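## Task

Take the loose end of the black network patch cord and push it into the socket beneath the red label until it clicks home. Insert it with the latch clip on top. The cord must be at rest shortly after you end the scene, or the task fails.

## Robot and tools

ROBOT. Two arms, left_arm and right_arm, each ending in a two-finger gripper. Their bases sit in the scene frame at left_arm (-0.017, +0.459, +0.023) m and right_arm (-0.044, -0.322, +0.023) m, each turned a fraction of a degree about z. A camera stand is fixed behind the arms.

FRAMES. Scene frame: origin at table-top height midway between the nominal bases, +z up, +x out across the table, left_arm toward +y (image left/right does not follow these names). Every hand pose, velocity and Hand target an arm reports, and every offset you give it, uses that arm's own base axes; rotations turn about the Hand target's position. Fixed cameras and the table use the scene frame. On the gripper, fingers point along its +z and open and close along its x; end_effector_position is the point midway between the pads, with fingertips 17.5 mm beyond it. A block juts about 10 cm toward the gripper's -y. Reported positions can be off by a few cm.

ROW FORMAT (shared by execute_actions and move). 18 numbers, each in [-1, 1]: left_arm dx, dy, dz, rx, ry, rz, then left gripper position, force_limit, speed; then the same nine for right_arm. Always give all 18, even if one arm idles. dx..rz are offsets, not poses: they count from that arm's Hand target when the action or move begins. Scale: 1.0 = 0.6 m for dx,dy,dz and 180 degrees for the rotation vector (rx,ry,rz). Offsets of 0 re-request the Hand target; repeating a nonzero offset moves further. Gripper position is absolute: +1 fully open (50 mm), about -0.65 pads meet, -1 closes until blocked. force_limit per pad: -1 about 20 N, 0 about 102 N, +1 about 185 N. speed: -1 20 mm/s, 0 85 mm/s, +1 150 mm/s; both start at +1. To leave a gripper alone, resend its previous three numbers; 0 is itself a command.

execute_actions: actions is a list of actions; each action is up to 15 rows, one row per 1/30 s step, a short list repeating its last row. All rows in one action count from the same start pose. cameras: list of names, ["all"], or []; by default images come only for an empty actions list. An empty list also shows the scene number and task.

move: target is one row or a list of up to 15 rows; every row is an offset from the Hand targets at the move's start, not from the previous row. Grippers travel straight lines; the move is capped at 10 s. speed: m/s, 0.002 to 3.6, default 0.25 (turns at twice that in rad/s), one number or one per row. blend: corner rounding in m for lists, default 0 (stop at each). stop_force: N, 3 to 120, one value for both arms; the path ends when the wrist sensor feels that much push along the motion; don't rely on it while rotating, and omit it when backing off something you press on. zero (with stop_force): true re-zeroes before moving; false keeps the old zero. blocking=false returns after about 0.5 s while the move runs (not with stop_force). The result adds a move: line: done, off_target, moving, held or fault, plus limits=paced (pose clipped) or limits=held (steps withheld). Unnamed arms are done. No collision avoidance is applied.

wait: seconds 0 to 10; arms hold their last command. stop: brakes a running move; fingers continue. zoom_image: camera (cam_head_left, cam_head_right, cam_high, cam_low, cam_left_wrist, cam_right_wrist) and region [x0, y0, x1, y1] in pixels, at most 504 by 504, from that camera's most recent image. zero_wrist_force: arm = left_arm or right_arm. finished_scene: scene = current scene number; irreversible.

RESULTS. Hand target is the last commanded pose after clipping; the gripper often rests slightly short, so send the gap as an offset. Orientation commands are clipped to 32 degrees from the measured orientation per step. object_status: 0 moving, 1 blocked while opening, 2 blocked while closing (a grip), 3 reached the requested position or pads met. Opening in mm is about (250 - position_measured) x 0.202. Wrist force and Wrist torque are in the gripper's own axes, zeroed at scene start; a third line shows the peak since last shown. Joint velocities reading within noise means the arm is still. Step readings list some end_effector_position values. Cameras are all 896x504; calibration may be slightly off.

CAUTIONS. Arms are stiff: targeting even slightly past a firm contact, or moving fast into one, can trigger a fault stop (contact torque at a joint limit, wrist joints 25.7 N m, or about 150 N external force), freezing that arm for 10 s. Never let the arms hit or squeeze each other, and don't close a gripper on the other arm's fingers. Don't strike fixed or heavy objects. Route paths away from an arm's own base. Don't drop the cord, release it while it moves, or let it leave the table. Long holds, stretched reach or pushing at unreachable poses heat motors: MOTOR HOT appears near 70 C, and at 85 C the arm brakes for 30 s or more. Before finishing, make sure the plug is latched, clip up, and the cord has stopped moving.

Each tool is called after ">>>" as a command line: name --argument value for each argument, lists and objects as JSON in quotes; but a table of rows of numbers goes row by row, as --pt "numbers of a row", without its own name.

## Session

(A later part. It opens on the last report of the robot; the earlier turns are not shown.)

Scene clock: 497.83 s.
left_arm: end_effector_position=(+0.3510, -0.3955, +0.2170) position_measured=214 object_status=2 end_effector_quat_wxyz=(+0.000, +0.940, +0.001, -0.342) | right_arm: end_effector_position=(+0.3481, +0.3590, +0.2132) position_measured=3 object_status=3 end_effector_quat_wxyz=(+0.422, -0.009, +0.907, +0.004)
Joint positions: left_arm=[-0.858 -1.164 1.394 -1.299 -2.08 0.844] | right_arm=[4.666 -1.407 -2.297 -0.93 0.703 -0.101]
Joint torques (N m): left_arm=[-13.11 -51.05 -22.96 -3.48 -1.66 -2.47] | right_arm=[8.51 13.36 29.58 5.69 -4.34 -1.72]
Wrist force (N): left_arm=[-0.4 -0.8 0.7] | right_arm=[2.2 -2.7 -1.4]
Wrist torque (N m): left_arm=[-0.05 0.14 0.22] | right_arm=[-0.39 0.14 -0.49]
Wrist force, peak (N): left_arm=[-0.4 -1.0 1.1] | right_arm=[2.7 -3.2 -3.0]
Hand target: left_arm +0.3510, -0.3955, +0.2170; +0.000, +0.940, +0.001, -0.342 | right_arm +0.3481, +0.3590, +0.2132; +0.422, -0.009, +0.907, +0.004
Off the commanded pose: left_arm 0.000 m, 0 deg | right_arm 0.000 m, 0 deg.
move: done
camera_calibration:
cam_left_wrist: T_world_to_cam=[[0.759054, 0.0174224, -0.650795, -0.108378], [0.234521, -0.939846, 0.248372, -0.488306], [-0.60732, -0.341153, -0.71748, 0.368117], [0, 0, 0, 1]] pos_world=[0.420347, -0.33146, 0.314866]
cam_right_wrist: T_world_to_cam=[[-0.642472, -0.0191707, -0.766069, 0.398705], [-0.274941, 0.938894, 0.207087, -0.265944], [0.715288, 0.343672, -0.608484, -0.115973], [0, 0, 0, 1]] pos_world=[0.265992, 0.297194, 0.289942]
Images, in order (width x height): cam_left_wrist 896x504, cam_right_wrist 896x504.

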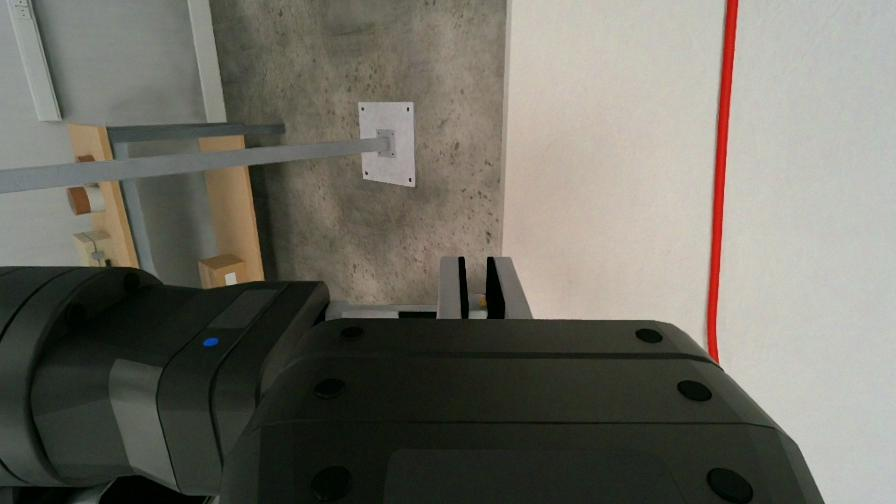

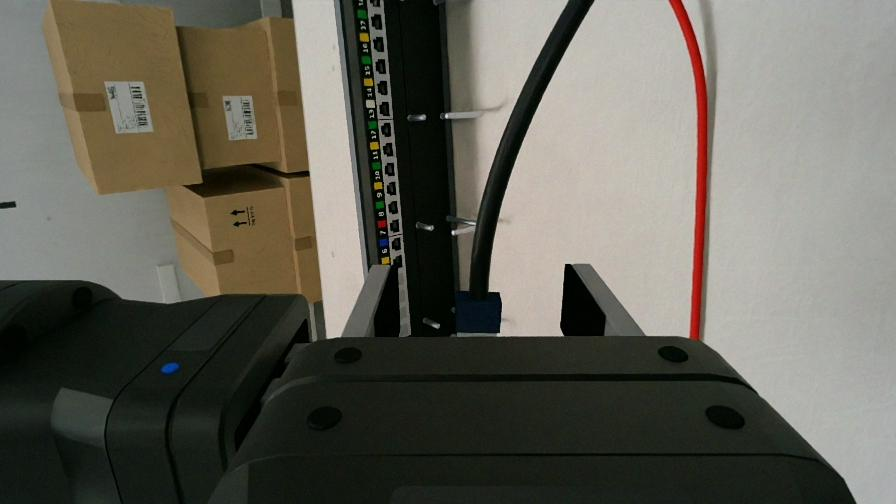

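>>> move --target '[0,0,0,0,0,0,-1,-1,-0.5,0,0,0,0,0,0,-1,-0.6,-0.6]' --cameras '["cam_right_wrist"]'

>>> zoom_image --camera "cam_right_wrist" --region '[380, 200, 580, 360]'

Scene clock: 510.83 s.
left_arm: end_effector_position=(+0.3510, -0.3955, +0.2170) position_measured=214 object_status=2 end_effector_quat_wxyz=(+0.000, +0.940, +0.001, -0.342) | right_arm: end_effector_position=(+0.3481, +0.3590, +0.2133) position_measured=191 object_status=2 end_effector_quat_wxyz=(+0.422, -0.009, +0.907, +0.004)
Joint positions: left_arm=[-0.858 -1.164 1.394 -1.299 -2.08 0.844] | right_arm=[4.666 -1.407 -2.297 -0.93 0.703 -0.101]
Joint torques (N m): left_arm=[-11.13 -50.67 -23.2 -3.54 -1.4 -2.38] | right_arm=[10.73 12.87 25.67 5.39 0.54 -1.6]
Wrist force (N): left_arm=[-1.3 -5.2 9.7] | right_arm=[-5.8 -7.9 -0.7]
Wrist torque (N m): left_arm=[-0.03 0.11 0.25] | right_arm=[-0.57 -0.02 -0.29]
Wrist force, peak (N): left_arm=[-0.9 -5.0 10.0] | right_arm=[-5.8 -7.9 -0.7]
Hand target: left_arm +0.3510, -0.3955, +0.2170; +0.000, +0.940, +0.001, -0.342 | right_arm +0.3481, +0.3590, +0.2132; +0.422, -0.009, +0.907, +0.004
Off the commanded pose: left_arm 0.000 m, 0 deg | right_arm 0.000 m, 0 deg.
move: done
camera_calibration:
cam_right_wrist: T_world_to_cam=[[-0.642298, -0.0191569, -0.766215, 0.398698], [-0.274992, 0.938888, 0.207045, -0.265917], [0.715424, 0.343688, -0.608315, -0.116064], [0, 0, 0, 1]] pos_world=[0.265993, 0.297194, 0.289942]
Images, in order (width x height): cam_right_wrist 896x504.

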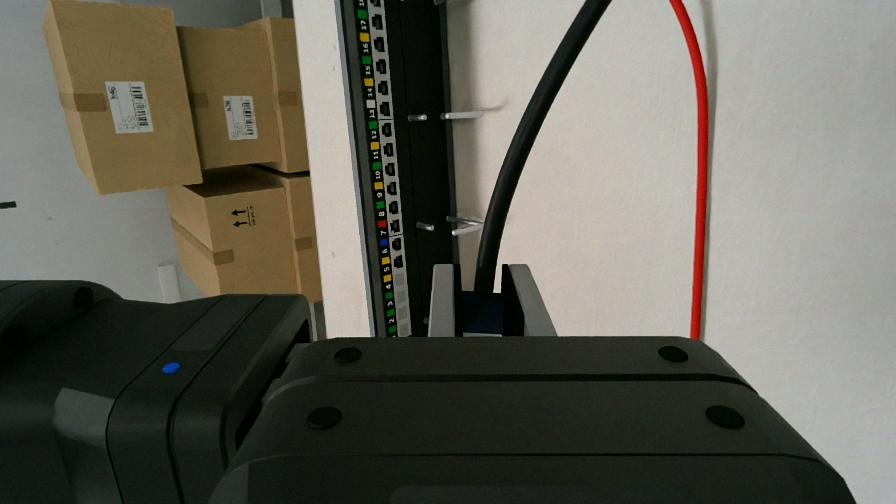

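Scaled by 2.520 from the camera's 896x504 image, which has a finer 1280x720 frame.

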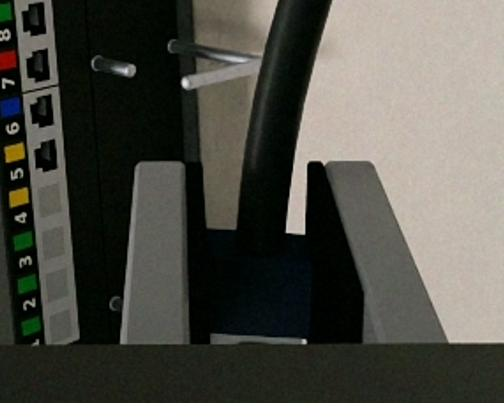

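>>> move --pt "0 0 0 0 0 0 0.0 -1 -0.5 0 0 0 0 0 0 -1 -0.6 -0.6" --pt "0.128 0 0.154 0 0 0 0.0 -1 -0.5 0 0 0 0 0 0 -1 -0.6 -0.6" --pt "-0.17 0.41 0.25 0 -0.15 0 0.0 -1 -0.5 0 0 0 0 0 0 -1 -0.6 -0.6" --speed '[0.2,0.2,0.5]' --blend '[0,0.03,0]' --cameras '["cam_right_wrist","cam_head_left"]'

>>> zoom_image --camera "cam_right_wrist" --region '[340, 160, 580, 360]'

Scene clock: 530.57 s.
left_arm: end_effector_position=(+0.2490, -0.1496, +0.3670) position_measured=152 object_status=3 end_effector_quat_wxyz=(+0.000, +0.994, +0.001, -0.114) end_effector_velocity=(-0.001, +0.001, +0.002) end_effector_angular_velocity=(-0.005, -0.004, +0.000) | right_arm: end_effector_position=(+0.3481, +0.3590, +0.2132) position_measured=191 object_status=2 end_effector_quat_wxyz=(+0.422, -0.009, +0.907, +0.004)
Joint positions: left_arm=[-0.853 -1.976 1.767 -1.212 -1.742 0.73] | right_arm=[4.666 -1.407 -2.297 -0.93 0.703 -0.101]
Joint velocities: left_arm=[0 -0.005 -0.001 0 0 0] | right_arm=[within noise]
Joint torques (N m): left_arm=[13.03 -18.5 -21.53 -4.36 -0.04 2.07] | right_arm=[5.66 12.62 28.51 1.74 -4.66 -1.66]
Wrist force (N): left_arm=[-0.8 -0.8 0.2] | right_arm=[2.8 -2.4 -1.4]
Wrist torque (N m): left_arm=[-0.13 0.23 0.12] | right_arm=[-0.36 0.08 -0.47]
Wrist force, peak (N): left_arm=[-0.8 -5.1 10.4] | right_arm=[-6.1 -7.8 -0.8]
Hand target: left_arm +0.2490, -0.1495, +0.3670; +0.000, +0.994, +0.001, -0.113 | right_arm +0.3481, +0.3590, +0.2132; +0.422, -0.009, +0.907, +0.004
Off the commanded pose: left_arm 0.000 m, 0 deg | right_arm 0.000 m, 0 deg.
move: done
camera_calibration:
cam_right_wrist: T_world_to_cam=[[-0.642472, -0.0191707, -0.766069, 0.398705], [-0.274941, 0.938894, 0.207087, -0.265944], [0.715288, 0.343672, -0.608484, -0.115973], [0, 0, 0, 1]] pos_world=[0.265992, 0.297194, 0.289942]
Images, in order (width x height): cam_head_left 896x504, cam_right_wrist 896x504.

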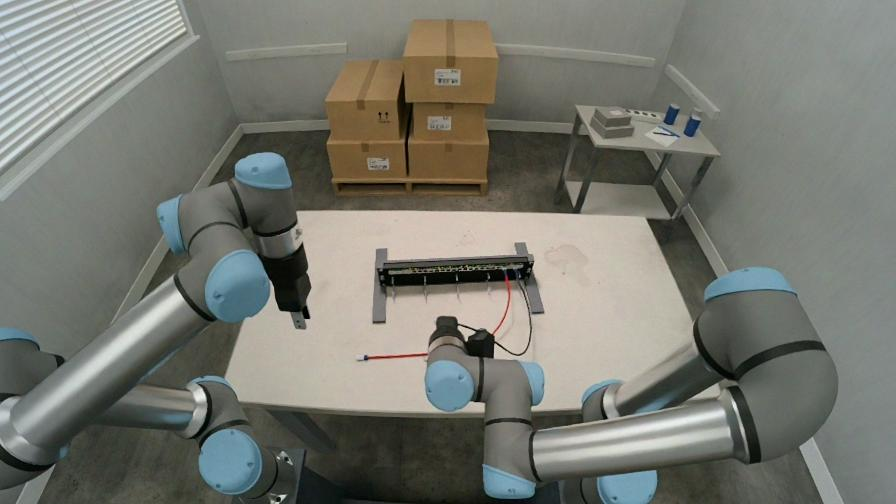

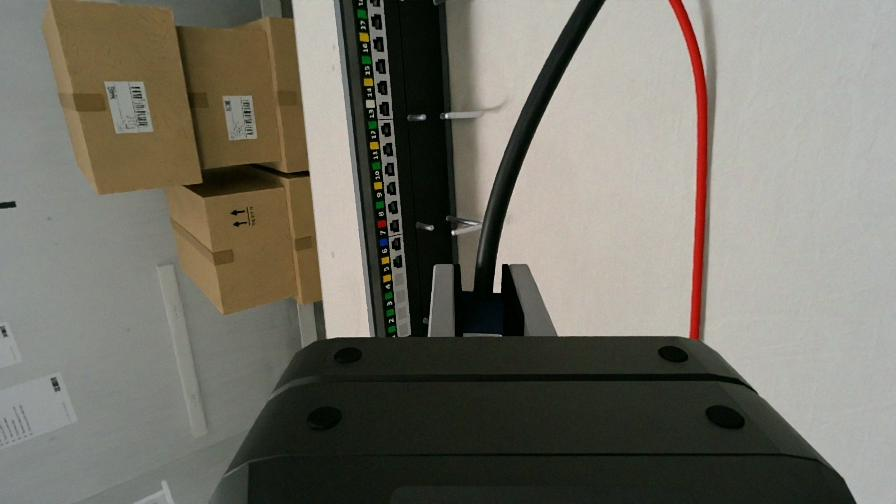

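Scaled by 2.100 from the camera's 896x504 image, which has a finer 1280x720 frame.

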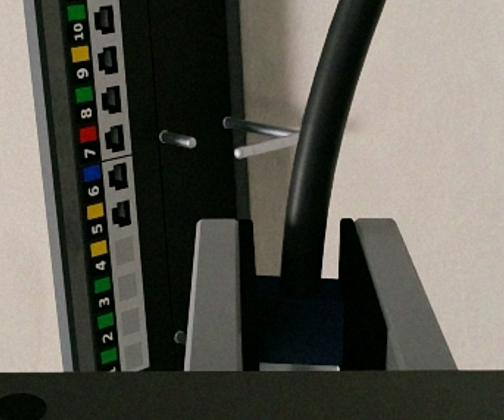

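>>> move --target '[0,0,0,0,0,0,0.0,-1,-0.5,0.261,0.1205,-0.177,0.2121,0.2213,-0.4647,-1,-0.6,-0.6]' --speed 0.35 --cameras '["cam_right_wrist","cam_head_left","cam_high"]'

>>> zoom_image --camera "cam_right_wrist" --region '[380, 120, 580, 340]'

Scene clock: 605.23 s.
left_arm: end_effector_position=(+0.2490, -0.1495, +0.3670) position_measured=152 object_status=3 end_effector_quat_wxyz=(+0.000, +0.994, +0.001, -0.113) | right_arm: end_effector_position=(+0.5047, +0.4313, +0.1070) position_measured=191 object_status=2 end_effector_quat_wxyz=(-0.001, +0.700, +0.715, +0.000)
Joint positions: left_arm=[-0.853 -1.976 1.767 -1.212 -1.742 0.73] | right_arm=[4.05 -2.056 -1.54 -1.115 1.573 0.887]
Joint torques (N m): left_arm=[12.52 -17.28 -19.47 -0.02 0.84 -2.29] | right_arm=[5.1 45.76 18.4 0.54 -0.62 0.43]
Wrist force (N): left_arm=[-0.9 -0.8 0.3] | right_arm=[0.9 -0.8 -0.9]
Wrist torque (N m): left_arm=[-0.14 0.26 0.12] | right_arm=[-0.14 0.06 -0.13]
Wrist force, peak (N): left_arm=[-0.8 -1.1 0.4] | right_arm=[3.3 -3.5 -2.1]
Hand target: left_arm +0.2490, -0.1495, +0.3670; +0.000, +0.994, +0.001, -0.113 | right_arm +0.5047, +0.4313, +0.1070; -0.001, +0.700, +0.714, +0.000
Off the commanded pose: left_arm 0.000 m, 0 deg | right_arm 0.000 m, 0 deg.
move: done
camera_calibration:
cam_right_wrist: T_world_to_cam=[[-0.0281741, 0.999603, -0.000487266, -0.411998], [0.943897, 0.0267644, 0.329153, -0.503549], [0.329036, 0.00881365, -0.944276, 0.0577764], [0, 0, 0, 1]] pos_world=[0.44468, 0.424802, 0.220101]
Images, in order (width x height): cam_head_left 896x504, cam_high 896x504, cam_right_wrist 896x504.

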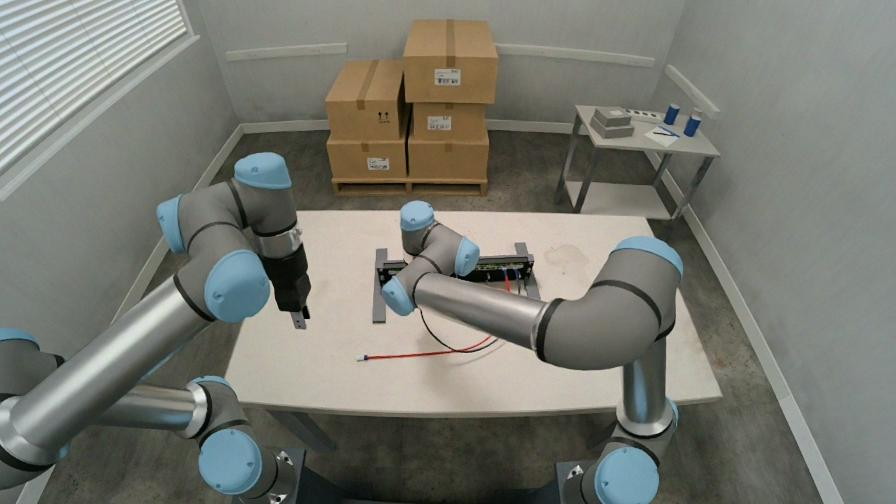

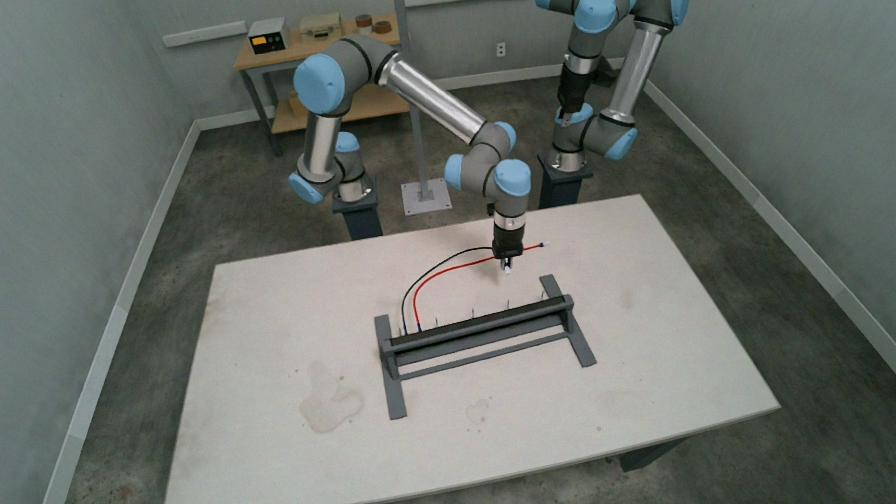

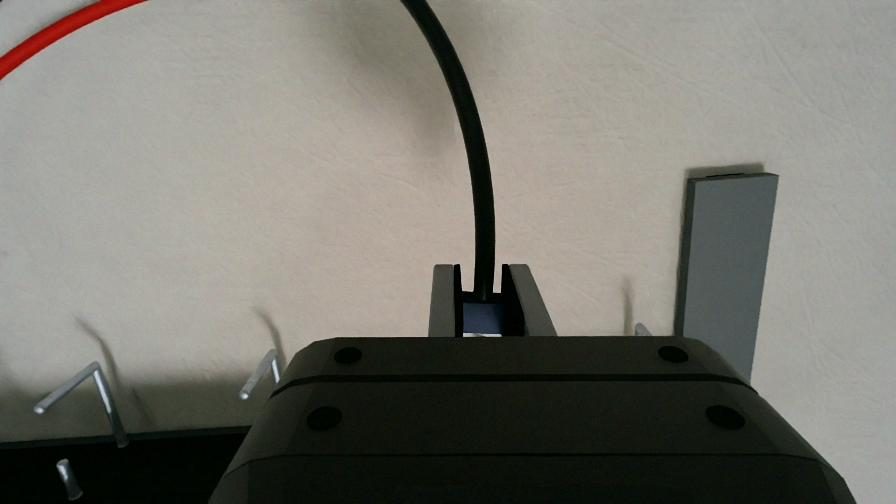

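Scaled by 2.291 from the camera's 896x504 image, which has a finer 1280x720 frame.

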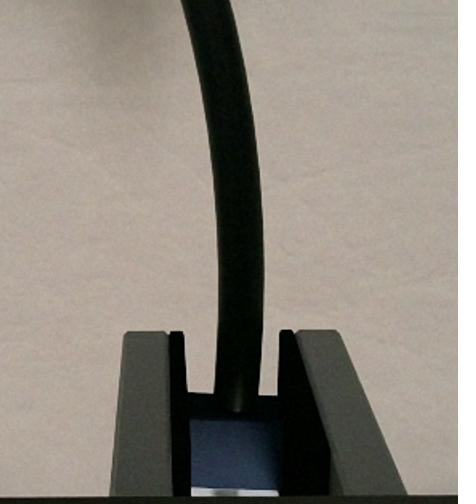

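>>> move --target '[0.486,-0.1685,-0.41,-0.2082,0.3871,0.7201,0.0,-1,-0.5,0,0,0,0,0,0,-1,-0.6,-0.6]' --speed 0.4 --cameras '["cam_left_wrist","cam_head_left"]'

>>> zoom_image --camera "cam_left_wrist" --region '[330, 120, 650, 320]'

Scene clock: 661.23 s.
left_arm: end_effector_position=(+0.4085, -0.2044, +0.2322) position_measured=152 object_status=3 end_effector_quat_wxyz=(+0.225, +0.708, +0.544, -0.391) | right_arm: end_effector_position=(+0.5047, +0.4313, +0.1070) position_measured=191 object_status=2 end_effector_quat_wxyz=(-0.001, +0.700, +0.714, +0.000)
Joint positions: left_arm=[-0.3 -1.507 2.008 -1.948 -2.501 0.023] | right_arm=[4.05 -2.056 -1.54 -1.115 1.573 0.888]
Joint torques (N m): left_arm=[-13.21 -37.03 -33.7 -5.12 -0.34 -2.5] | right_arm=[10.74 50.72 22.86 0.71 1.11 1.26]
Wrist force (N): left_arm=[-0.7 -1.8 1.4] | right_arm=[1.1 -1.1 -0.8]
Wrist torque (N m): left_arm=[-0.20 0.21 0.04] | right_arm=[-0.19 0.02 -0.13]
Wrist force, peak (N): left_arm=[5.6 1.5 6.7] | right_arm=[1.0 -1.3 -1.1]
Hand target: left_arm +0.4085, -0.2045, +0.2323; +0.225, +0.708, +0.544, -0.390 (not the last commanded pose) | right_arm +0.5047, +0.4313, +0.1070; -0.001, +0.700, +0.714, +0.000
Off the commanded pose: left_arm 0.179 m, 69 deg | right_arm 0.000 m, 0 deg.
move: held (left_arm; a check stopped the path); limits=held
pose unreachable (left arm): on one or more control steps of this call, first in action 0 (counted from 0), this arm could not follow its commanded pose, so it was not sent that pose on those steps. It may still have moved: this result reports where it is.
cause: moving toward the commanded pose would bring two parts of the arm too close to each other (its gripper and another part of the arm, with joints 4 (wrist 1) to 6 (wrist 3) between them, 6 mm apart when it was first held).
camera_calibration:
cam_left_wrist: T_world_to_cam=[[0.085229, 0.591169, -0.802032, 0.282191], [0.995842, -0.0245566, 0.0877241, -0.412585], [0.0321646, -0.806174, -0.590804, 0.0934547], [0, 0, 0, 1]] pos_world=[0.383813, -0.101613, 0.317733]
Images, in order (width x height): cam_head_left 896x504, cam_left_wrist 896x504.

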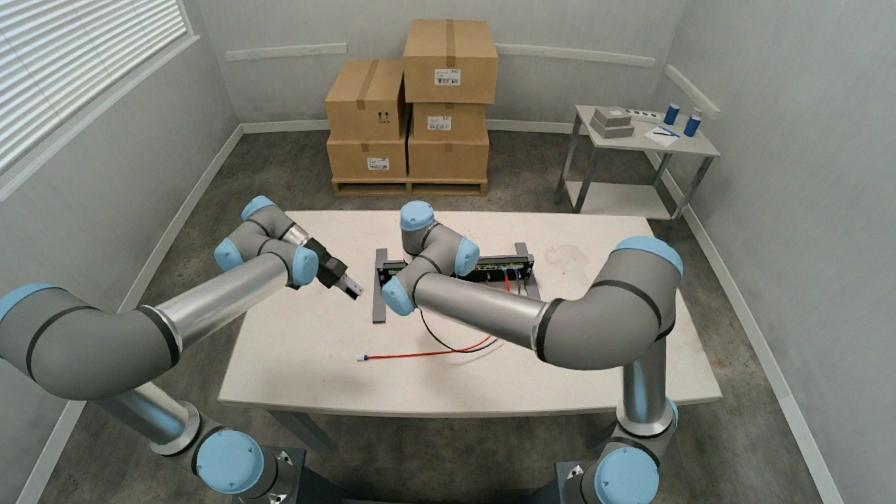

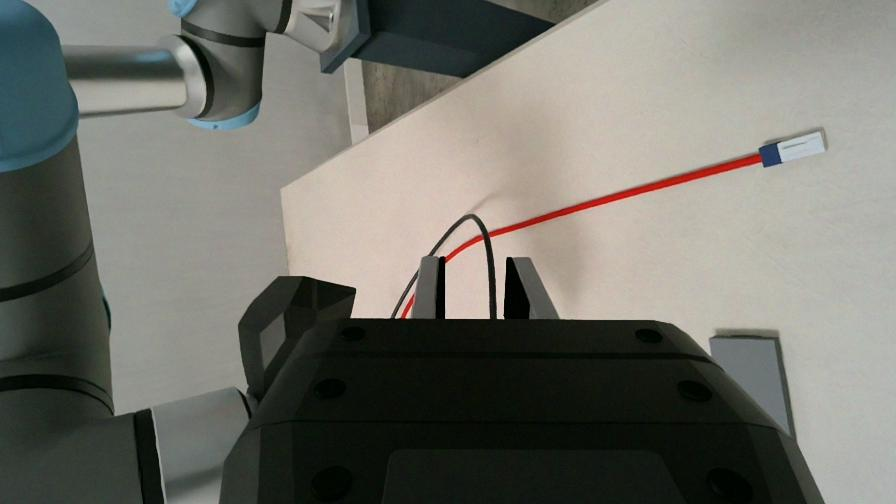

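Scaled by 1.575 from the camera's 896x504 image, which has a finer 1280x720 frame.

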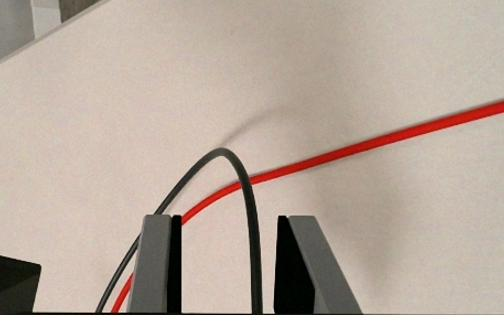

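>>> move --target '[0.1317,0.0108,-0.0638,0.0175,0.1005,0.4918,0.0,-1,-0.5,0,0,0,0,0,0,-1,-0.6,-0.6]' --speed 0.4 --cameras '["cam_left_wrist","cam_head_left"]'

>>> zoom_image --camera "cam_left_wrist" --region '[330, 20, 650, 220]'

Scene clock: 702.17 s.
left_arm: end_effector_position=(+0.4100, -0.2044, +0.2317) position_measured=152 object_status=3 end_effector_quat_wxyz=(+0.229, +0.699, +0.554, -0.389) | right_arm: end_effector_position=(+0.5047, +0.4313, +0.1070) position_measured=191 object_status=2 end_effector_quat_wxyz=(-0.001, +0.700, +0.714, +0.000)
Joint positions: left_arm=[-0.298 -1.51 2.022 -1.986 -2.505 -0.019] | right_arm=[4.05 -2.056 -1.54 -1.115 1.573 0.888]
Joint torques (N m): left_arm=[-1.65 -28.57 -34.09 -0.26 -0.65 0.97] | right_arm=[10.39 51.29 24.03 1.33 0.21 0.98]
Wrist force (N): left_arm=[-0.8 -1.7 1.4] | right_arm=[0.9 -0.9 -1.0]
Wrist torque (N m): left_arm=[-0.16 0.19 0.03] | right_arm=[-0.15 0.06 -0.12]
Wrist force, peak (N): left_arm=[-0.7 -2.0 1.6] | right_arm=[1.2 -1.2 -1.1]
Hand target: left_arm +0.4100, -0.2044, +0.2317; +0.229, +0.699, +0.554, -0.389 (not the last commanded pose) | right_arm +0.5047, +0.4313, +0.1070; -0.001, +0.700, +0.714, +0.000
Off the commanded pose: left_arm 0.086 m, 89 deg | right_arm 0.000 m, 0 deg.
move: held (left_arm; a check stopped the path); limits=held
pose unreachable (left arm): on one or more control steps of this call, first in action 0 (counted from 0), this arm could not follow its commanded pose, so it was not sent that pose on those steps. It may still have moved: this result reports where it is.
cause: moving toward the commanded pose would bring two parts of the arm too close to each other (its gripper and another part of the arm, with joints 4 (wrist 1) to 6 (wrist 3) between them, 4 mm apart when it was first held).
camera_calibration:
cam_left_wrist: T_world_to_cam=[[0.0636658, 0.593771, -0.802111, 0.291056], [0.99669, 0.00288789, 0.0812479, -0.407327], [0.0505591, -0.804629, -0.591622, 0.0860403], [0, 0, 0, 1]] pos_world=[0.383098, -0.102414, 0.317457]
Images, in order (width x height): cam_head_left 896x504, cam_left_wrist 896x504.

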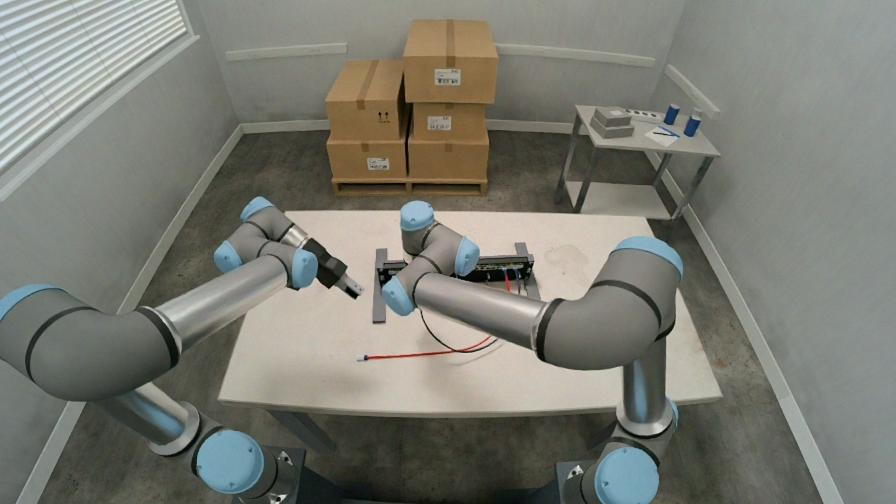

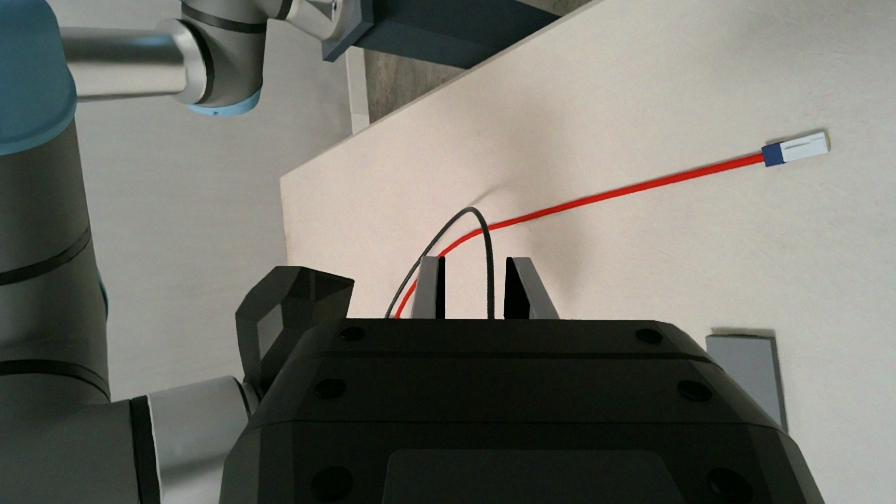

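Scaled by 1.575 from the camera's 896x504 image, which has a finer 1280x720 frame.

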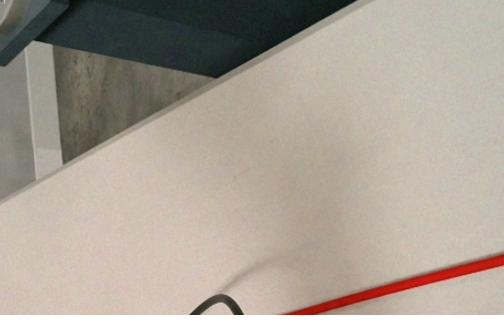

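>>> move --pt "-0.183 0.057 0.164 0.2409 -0.1817 -0.1633 0.0 -1 -0.5 0 0 0 0 0 0 -1 -0.6 -0.6" --pt "-0.183 0.057 0.164 0.293 0.1723 0.526 0.0 -1 -0.5 0 0 0 0 0 0 -1 -0.6 -0.6" --pt "0.1317 0.0108 -0.0638 0.0175 0.1005 0.4918 0.0 -1 -0.5 0 0 0 0 0 0 -1 -0.6 -0.6" --speed 0.5 --blend 0.02 --cameras '["cam_left_wrist","cam_head_left"]'

>>> zoom_image --camera "cam_left_wrist" --region '[330, 20, 650, 220]'

Scene clock: 752.50 s.
left_arm: end_effector_position=(+0.4891, -0.1979, +0.1934) position_measured=152 object_status=3 end_effector_quat_wxyz=(+0.336, +0.058, +0.918, -0.201) end_effector_velocity=(+0.001, -0.001, +0.001) end_effector_angular_velocity=(-0.003, -0.004, +0.000) | right_arm: end_effector_position=(+0.5047, +0.4313, +0.1070) position_measured=191 object_status=2 end_effector_quat_wxyz=(-0.001, +0.700, +0.714, +0.000)
Joint positions: left_arm=[-0.662 -1.61 2.426 -3.19 -1.528 -2.089] | right_arm=[4.05 -2.056 -1.54 -1.115 1.573 0.888]
Joint velocities: left_arm=[0 0.002 -0.002 -0.005 0 0] | right_arm=[within noise]
Joint torques (N m): left_arm=[-13.13 -6.6 -29.33 -6.2 0.41 -1.01] | right_arm=[9.92 51.13 27.07 2.43 -1.55 0.4]
Wrist force (N): left_arm=[-0.5 -0.7 1.7] | right_arm=[1.3 -1.0 -0.9]
Wrist torque (N m): left_arm=[-0.12 0.22 0.02] | right_arm=[-0.17 -0.01 -0.12]
Wrist force, peak (N): left_arm=[-0.3 0.8 4.3] | right_arm=[1.6 -1.0 -0.9]
Hand target: left_arm +0.4891, -0.1980, +0.1934; +0.336, +0.058, +0.918, -0.201 | right_arm +0.5047, +0.4313, +0.1070; -0.001, +0.700, +0.714, +0.000
Off the commanded pose: left_arm 0.000 m, 0 deg | right_arm 0.000 m, 0 deg.
move: done
camera_calibration:
cam_left_wrist: T_world_to_cam=[[-0.765654, -0.0480159, -0.641458, 0.499032], [0.0101681, 0.996182, -0.0867054, 0.228564], [0.643172, -0.0729088, -0.762243, -0.0473964], [0, 0, 0, 1]] pos_world=[0.410246, -0.207185, 0.303798]
Images, in order (width x height): cam_head_left 896x504, cam_left_wrist 896x504.

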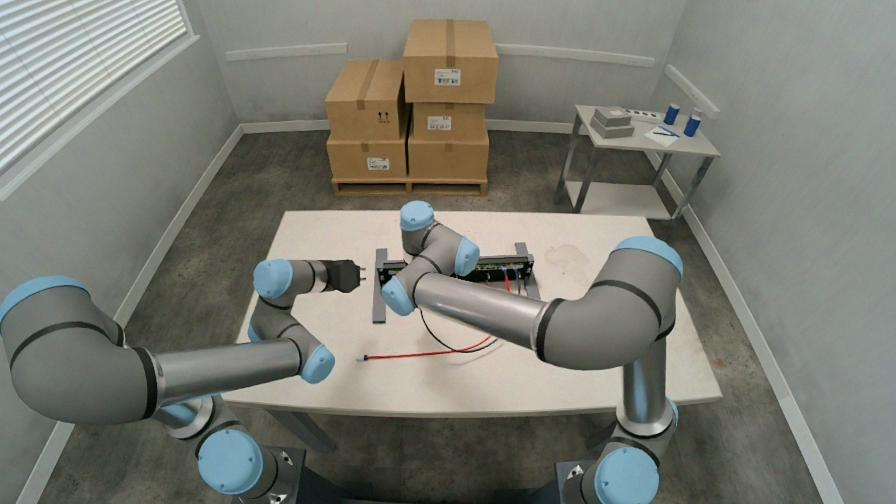

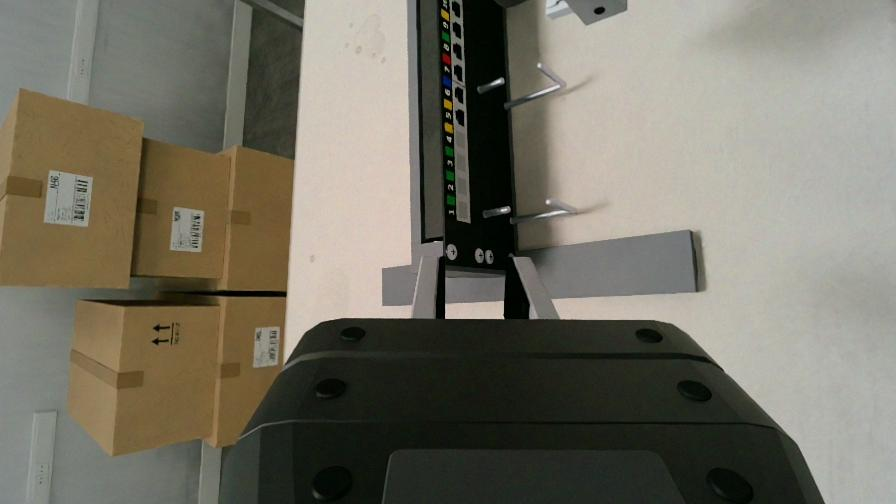

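Scaled by 1.575 from the camera's 896x504 image, which has a finer 1280x720 frame.

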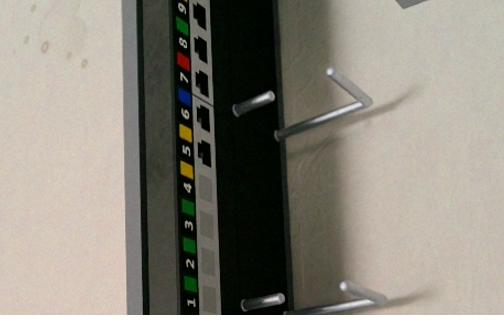

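>>> zoom_image --camera "cam_left_wrist" --region '[430, 0, 640, 130]'

>>> zoom_image --camera "cam_left_wrist" --region '[430, 40, 490, 110]'

Scaled by 2.400 from the camera's 896x504 image, which has a finer 1280x720 frame.

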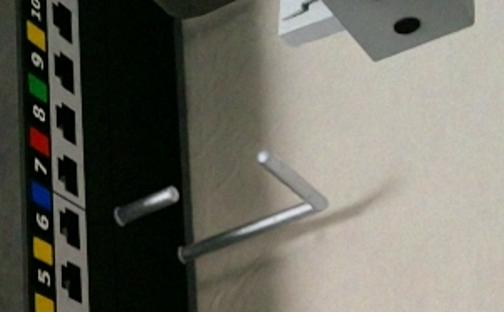

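Scaled by 7.200 from the camera's 896x504 image, which has a finer 1280x720 frame.

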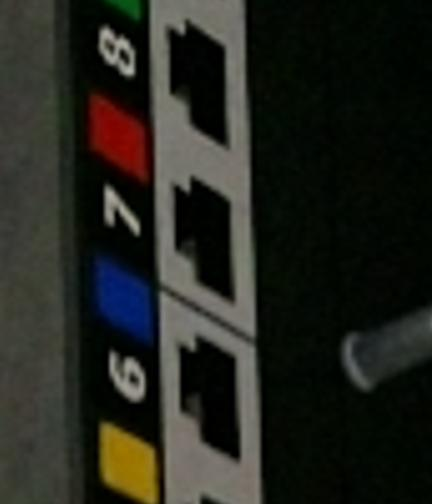

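>>> move --target '[-0.1277,-0.008,-0.1068,0,0,0,0.0,-1,-0.5,0,0,0,0,0,0,-1,-0.6,-0.6]' --speed 0.3 --cameras '["cam_left_wrist"]'

>>> zoom_image --camera "cam_left_wrist" --region '[270, 0, 510, 160]'

>>> zoom_image --camera "cam_left_wrist" --region '[270, 0, 510, 260]'

Scene clock: 918.23 s.
left_arm: end_effector_position=(+0.4125, -0.2028, +0.1293) position_measured=152 object_status=3 end_effector_quat_wxyz=(+0.336, +0.058, +0.918, -0.201) | right_arm: end_effector_position=(+0.5047, +0.4313, +0.1070) position_measured=191 object_status=2 end_effector_quat_wxyz=(-0.001, +0.700, +0.714, +0.000)
Joint positions: left_arm=[-0.862 -1.588 2.685 -3.455 -1.385 -2.23] | right_arm=[4.05 -2.056 -1.54 -1.115 1.573 0.888]
Joint torques (N m): left_arm=[-6.08 -24.67 -8.03 -4.63 0.48 0.39] | right_arm=[10 50.89 27.08 2.82 -2.18 0.22]
Wrist force (N): left_arm=[-0.9 -0.7 1.3] | right_arm=[1.1 -1.1 -0.7]
Wrist torque (N m): left_arm=[-0.09 0.18 -0.04] | right_arm=[-0.19 0.02 -0.13]
Wrist force, peak (N): left_arm=[-3.7 -0.6 1.8] | right_arm=[1.3 -1.3 -0.9]
Hand target: left_arm +0.4124, -0.2028, +0.1293; +0.336, +0.058, +0.918, -0.201 | right_arm +0.5047, +0.4313, +0.1070; -0.001, +0.700, +0.714, +0.000
Off the commanded pose: left_arm 0.000 m, 0 deg | right_arm 0.000 m, 0 deg.
move: done
camera_calibration:
cam_left_wrist: T_world_to_cam=[[-0.765792, -0.047705, -0.641316, 0.399107], [0.0104548, 0.996189, -0.0865866, 0.228544], [0.643003, -0.0730122, -0.762375, -0.0472804], [0, 0, 0, 1]] pos_world=[0.333645, -0.212085, 0.239697]
Images, in order (width x height): cam_left_wrist 896x504.

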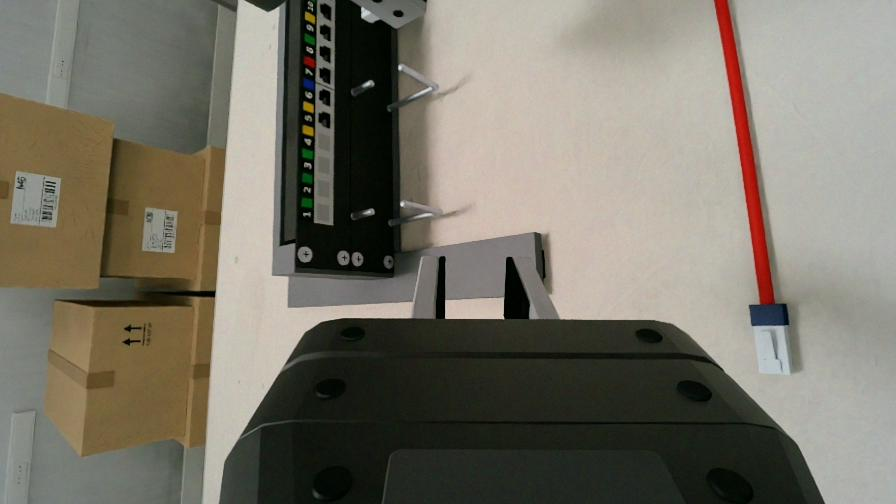

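Scaled by 2.100 from the camera's 896x504 image, which has a finer 1280x720 frame.

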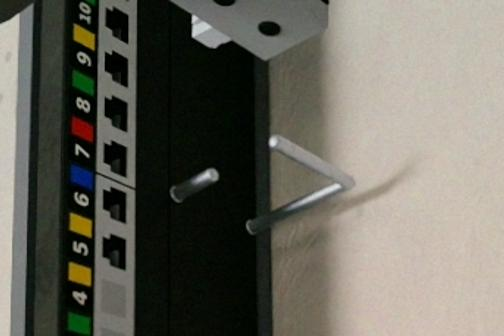

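Scaled by 1.938 from the camera's 896x504 image, which has a finer 1280x720 frame.

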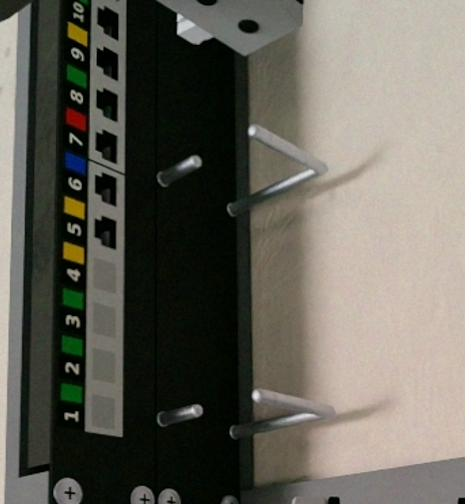

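>>> move --target '[0,0,0,0,0,0,0.0,-1,-0.5,0.1288,-0.0148,-0.0642,0,0,0,-1,-0.6,-0.6]' --speed 0.12 --stop_force 12 --cameras '["cam_left_wrist","cam_head_left"]'

>>> zoom_image --camera "cam_left_wrist" --region '[270, 0, 450, 130]'

Scene clock: 977.57 s.
left_arm: end_effector_position=(+0.4124, -0.2028, +0.1293) position_measured=152 object_status=3 end_effector_quat_wxyz=(+0.336, +0.058, +0.918, -0.201) | right_arm: end_effector_position=(+0.5819, +0.4224, +0.0685) position_measured=191 object_status=2 end_effector_quat_wxyz=(-0.001, +0.700, +0.714, +0.000)
Joint positions: left_arm=[-0.862 -1.588 2.685 -3.455 -1.384 -2.23] | right_arm=[3.955 -2.216 -1.386 -1.109 1.573 0.793]
Joint torques (N m): left_arm=[-12.97 -24.41 -8.5 -6.1 0.97 -2.76] | right_arm=[9.97 46.8 28.16 4.73 1.81 0.88]
Wrist force (N): left_arm=[-0.9 -0.8 1.1] | right_arm=[1.0 -0.5 -1.0]
Wrist torque (N m): left_arm=[-0.11 0.18 -0.04] | right_arm=[-0.07 0.04 -0.27]
Wrist force, peak (N): left_arm=[-0.8 -1.0 1.5] | right_arm=[1.8 -2.6 -1.7]
Hand target: left_arm +0.4124, -0.2028, +0.1293; +0.336, +0.058, +0.918, -0.201 | right_arm +0.5820, +0.4225, +0.0685; -0.001, +0.700, +0.714, +0.000
Off the commanded pose: left_arm 0.000 m, 0 deg | right_arm 0.000 m, 0 deg.
move: done
camera_calibration:
cam_left_wrist: T_world_to_cam=[[-0.765704, -0.0478568, -0.64141, 0.398997], [0.0103509, 0.996182, -0.0866838, 0.228501], [0.64311, -0.0730134, -0.762285, -0.0472659], [0, 0, 0, 1]] pos_world=[0.333545, -0.211985, 0.239698]
Images, in order (width x height): cam_head_left 896x504, cam_left_wrist 896x504.

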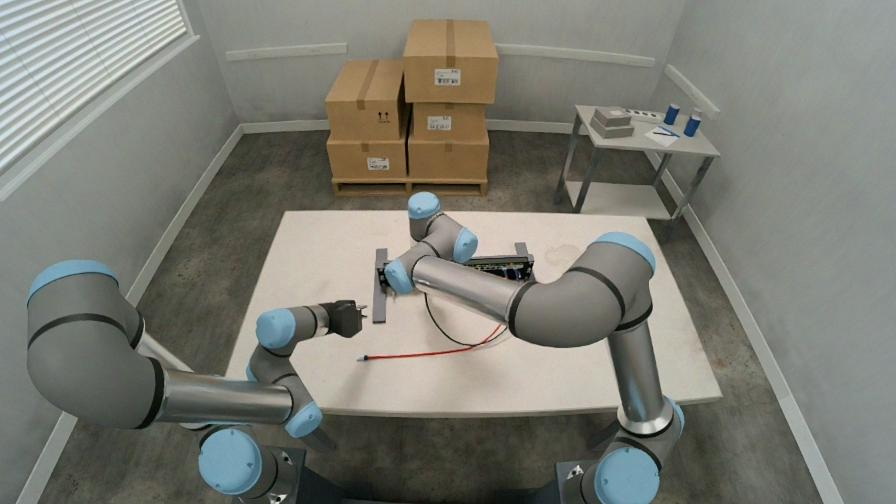

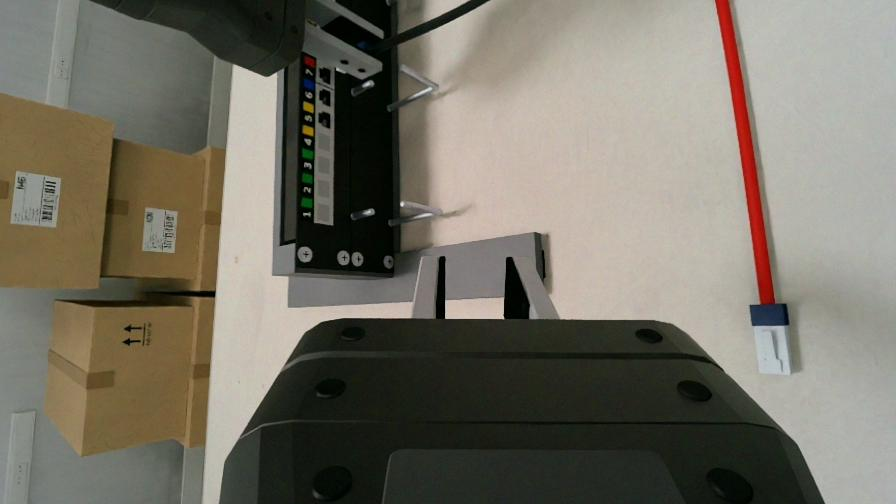

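Scaled by 2.800 from the camera's 896x504 image, which has a finer 1280x720 frame.

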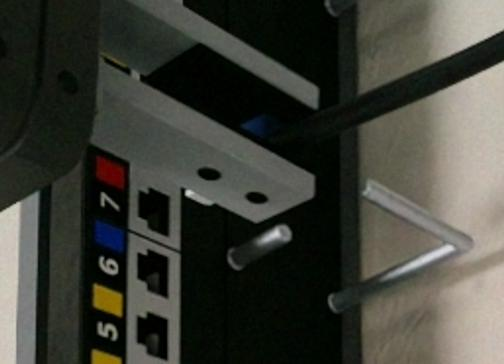

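>>> move --pt "0.05 0.167 0.217 -0.1626 0.2347 0.1751 0.0 -1 -0.5 0 0 0 0 0 0 -1 -0.6 -0.6" --pt "0.18 0.08 0.15 -0.3253 0.4694 0.3503 0.0 -1 -0.5 0 0 0 0 0 0 -1 -0.6 -0.6" --pt "0.250 -0.063 0.0245 -0.3253 0.4694 0.3503 0.0 -1 -0.5 0 0 0 0 0 0 -1 -0.6 -0.6" --speed '[0.5,0.5,0.25]' --blend 0.03 --cameras '["cam_left_wrist","cam_head_left"]'

>>> zoom_image --camera "cam_left_wrist" --region '[360, 80, 560, 260]'

Scene clock: 1040.43 s.
left_arm: end_effector_position=(+0.5624, -0.2406, +0.1441) position_measured=152 object_status=3 end_effector_quat_wxyz=(+0.277, +0.652, -0.601, +0.370) | right_arm: end_effector_position=(+0.5820, +0.4225, +0.0685) position_measured=191 object_status=2 end_effector_quat_wxyz=(-0.001, +0.700, +0.714, +0.000)
Joint positions: left_arm=[-0.318 -1.123 2.031 -3.081 -2.372 -3.803] | right_arm=[3.955 -2.216 -1.386 -1.109 1.573 0.793]
Joint torques (N m): left_arm=[4.45 -26.29 -15.6 -4.83 -2.41 0.85] | right_arm=[10.19 45.31 29.05 4.78 1.72 -1.49]
Wrist force (N): left_arm=[0.4 0.1 1.5] | right_arm=[1.5 -0.7 -0.9]
Wrist torque (N m): left_arm=[-0.08 -0.32 0.07] | right_arm=[-0.10 -0.05 -0.27]
Wrist force, peak (N): left_arm=[0.0 -0.5 5.0] | right_arm=[1.4 -0.9 -1.2]
Hand target: left_arm +0.5624, -0.2406, +0.1440; +0.277, +0.652, -0.601, +0.370 | right_arm +0.5820, +0.4225, +0.0685; -0.001, +0.700, +0.714, +0.000
Off the commanded pose: left_arm 0.000 m, 0 deg | right_arm 0.000 m, 0 deg.
move: done
camera_calibration:
cam_left_wrist: T_world_to_cam=[[0.02221, -0.585369, 0.810463, -0.2601], [-0.980361, 0.14614, 0.132418, 0.587102], [-0.195955, -0.797487, -0.570628, 0.134748], [0, 0, 0, 1]] pos_world=[0.607754, -0.130594, 0.209949]
Images, in order (width x height): cam_head_left 896x504, cam_left_wrist 896x504.

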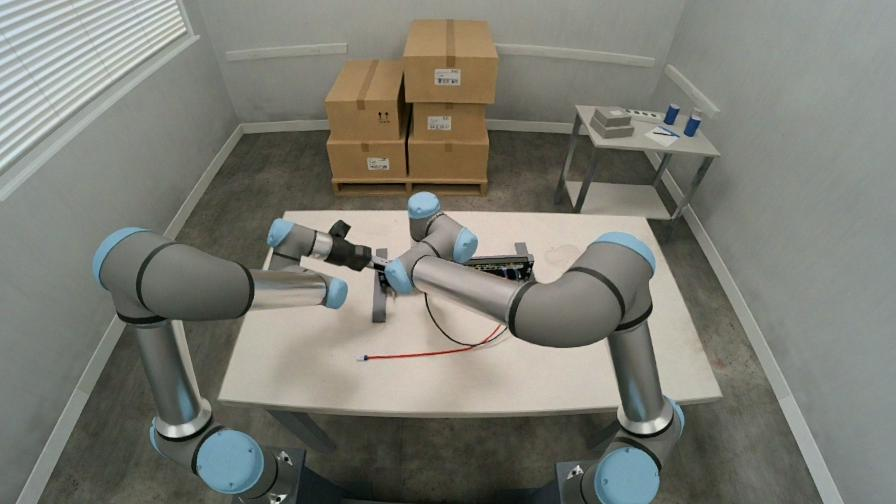

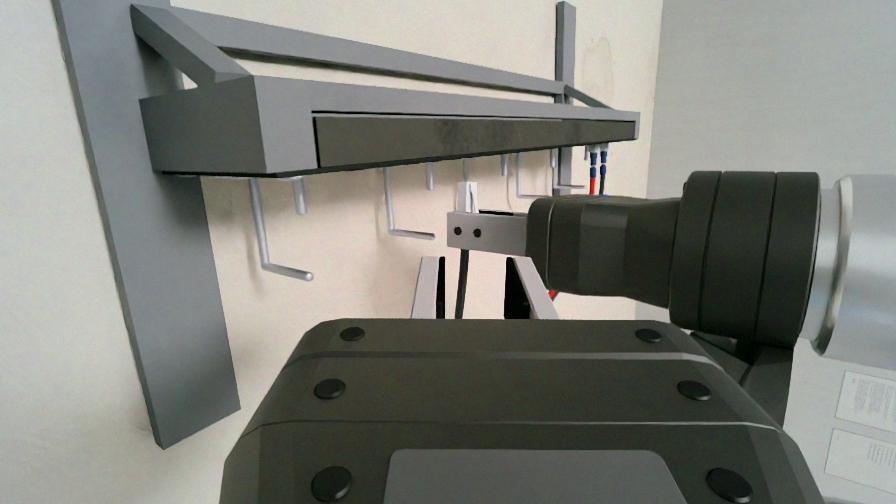

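Scaled by 2.520 from the camera's 896x504 image, which has a finer 1280x720 frame.

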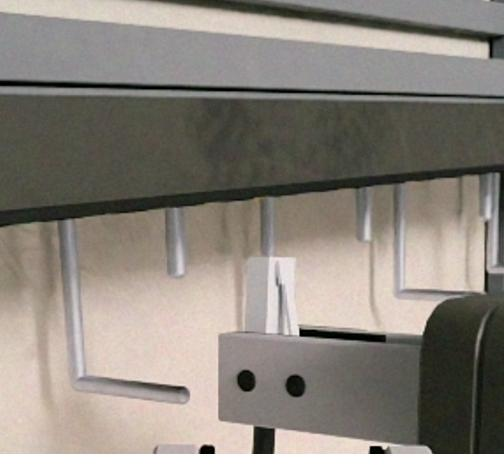

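>>> move --target '[-0.1167,0.0,0.0,0,0,0,0.0,-1,-0.5,0,0,0,0,0,0,-1,-0.6,-0.6]' --speed 0.25 --cameras '["cam_left_wrist"]'

>>> zoom_image --camera "cam_left_wrist" --region '[380, 20, 520, 150]'

Scene clock: 1065.80 s.
left_arm: end_effector_position=(+0.4925, -0.2407, +0.1441) position_measured=152 object_status=3 end_effector_quat_wxyz=(+0.277, +0.652, -0.601, +0.370) | right_arm: end_effector_position=(+0.5820, +0.4225, +0.0685) position_measured=191 object_status=2 end_effector_quat_wxyz=(-0.001, +0.700, +0.714, +0.000)
Joint positions: left_arm=[-0.368 -1.228 2.227 -3.212 -2.343 -3.86] | right_arm=[3.955 -2.216 -1.386 -1.109 1.573 0.793]
Joint torques (N m): left_arm=[13.1 -27.84 -12.71 -1.84 -3.06 2.61] | right_arm=[9.39 45.48 29.28 4.72 1.69 -1.6]
Wrist force (N): left_arm=[0.6 0.1 2.1] | right_arm=[1.3 -0.6 -0.6]
Wrist torque (N m): left_arm=[-0.06 -0.34 0.03] | right_arm=[-0.08 0.00 -0.27]
Wrist force, peak (N): left_arm=[0.8 3.0 1.8] | right_arm=[1.5 -0.5 -1.1]
Hand target: left_arm +0.4924, -0.2406, +0.1440; +0.277, +0.652, -0.601, +0.370 | right_arm +0.5820, +0.4225, +0.0685; -0.001, +0.700, +0.714, +0.000
Off the commanded pose: left_arm 0.000 m, 0 deg | right_arm 0.000 m, 0 deg.
move: done
camera_calibration:
cam_left_wrist: T_world_to_cam=[[0.0221453, -0.585293, 0.810519, -0.258571], [-0.980361, 0.146199, 0.132359, 0.518512], [-0.195965, -0.797532, -0.570561, 0.120937], [0, 0, 0, 1]] pos_world=[0.537754, -0.130694, 0.209949]
Images, in order (width x height): cam_left_wrist 896x504.

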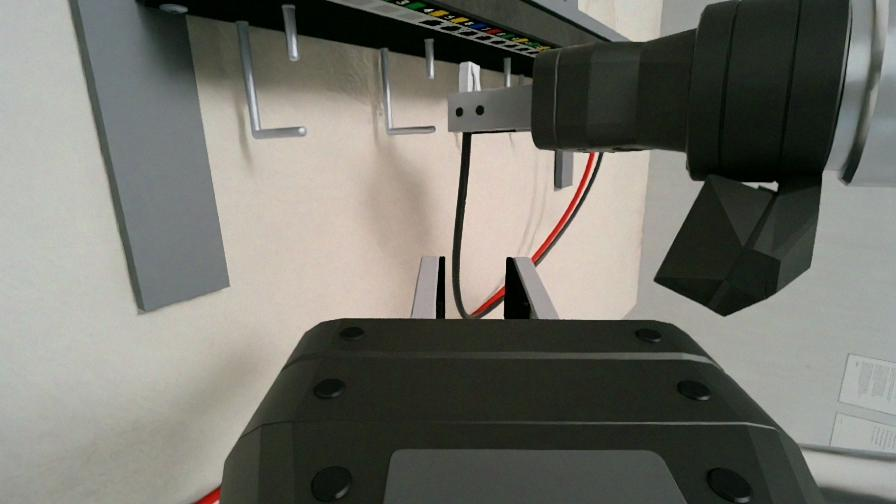

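Scaled by 3.600 from the camera's 896x504 image, which has a finer 1280x720 frame.

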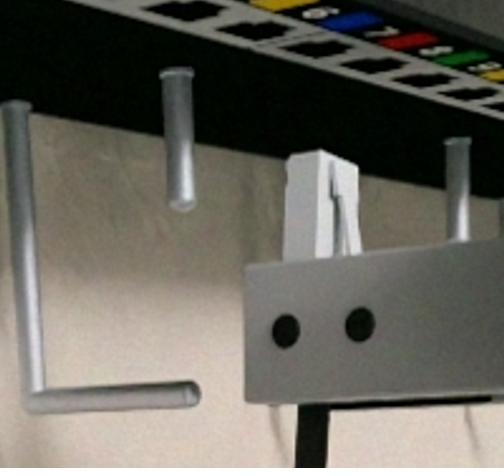

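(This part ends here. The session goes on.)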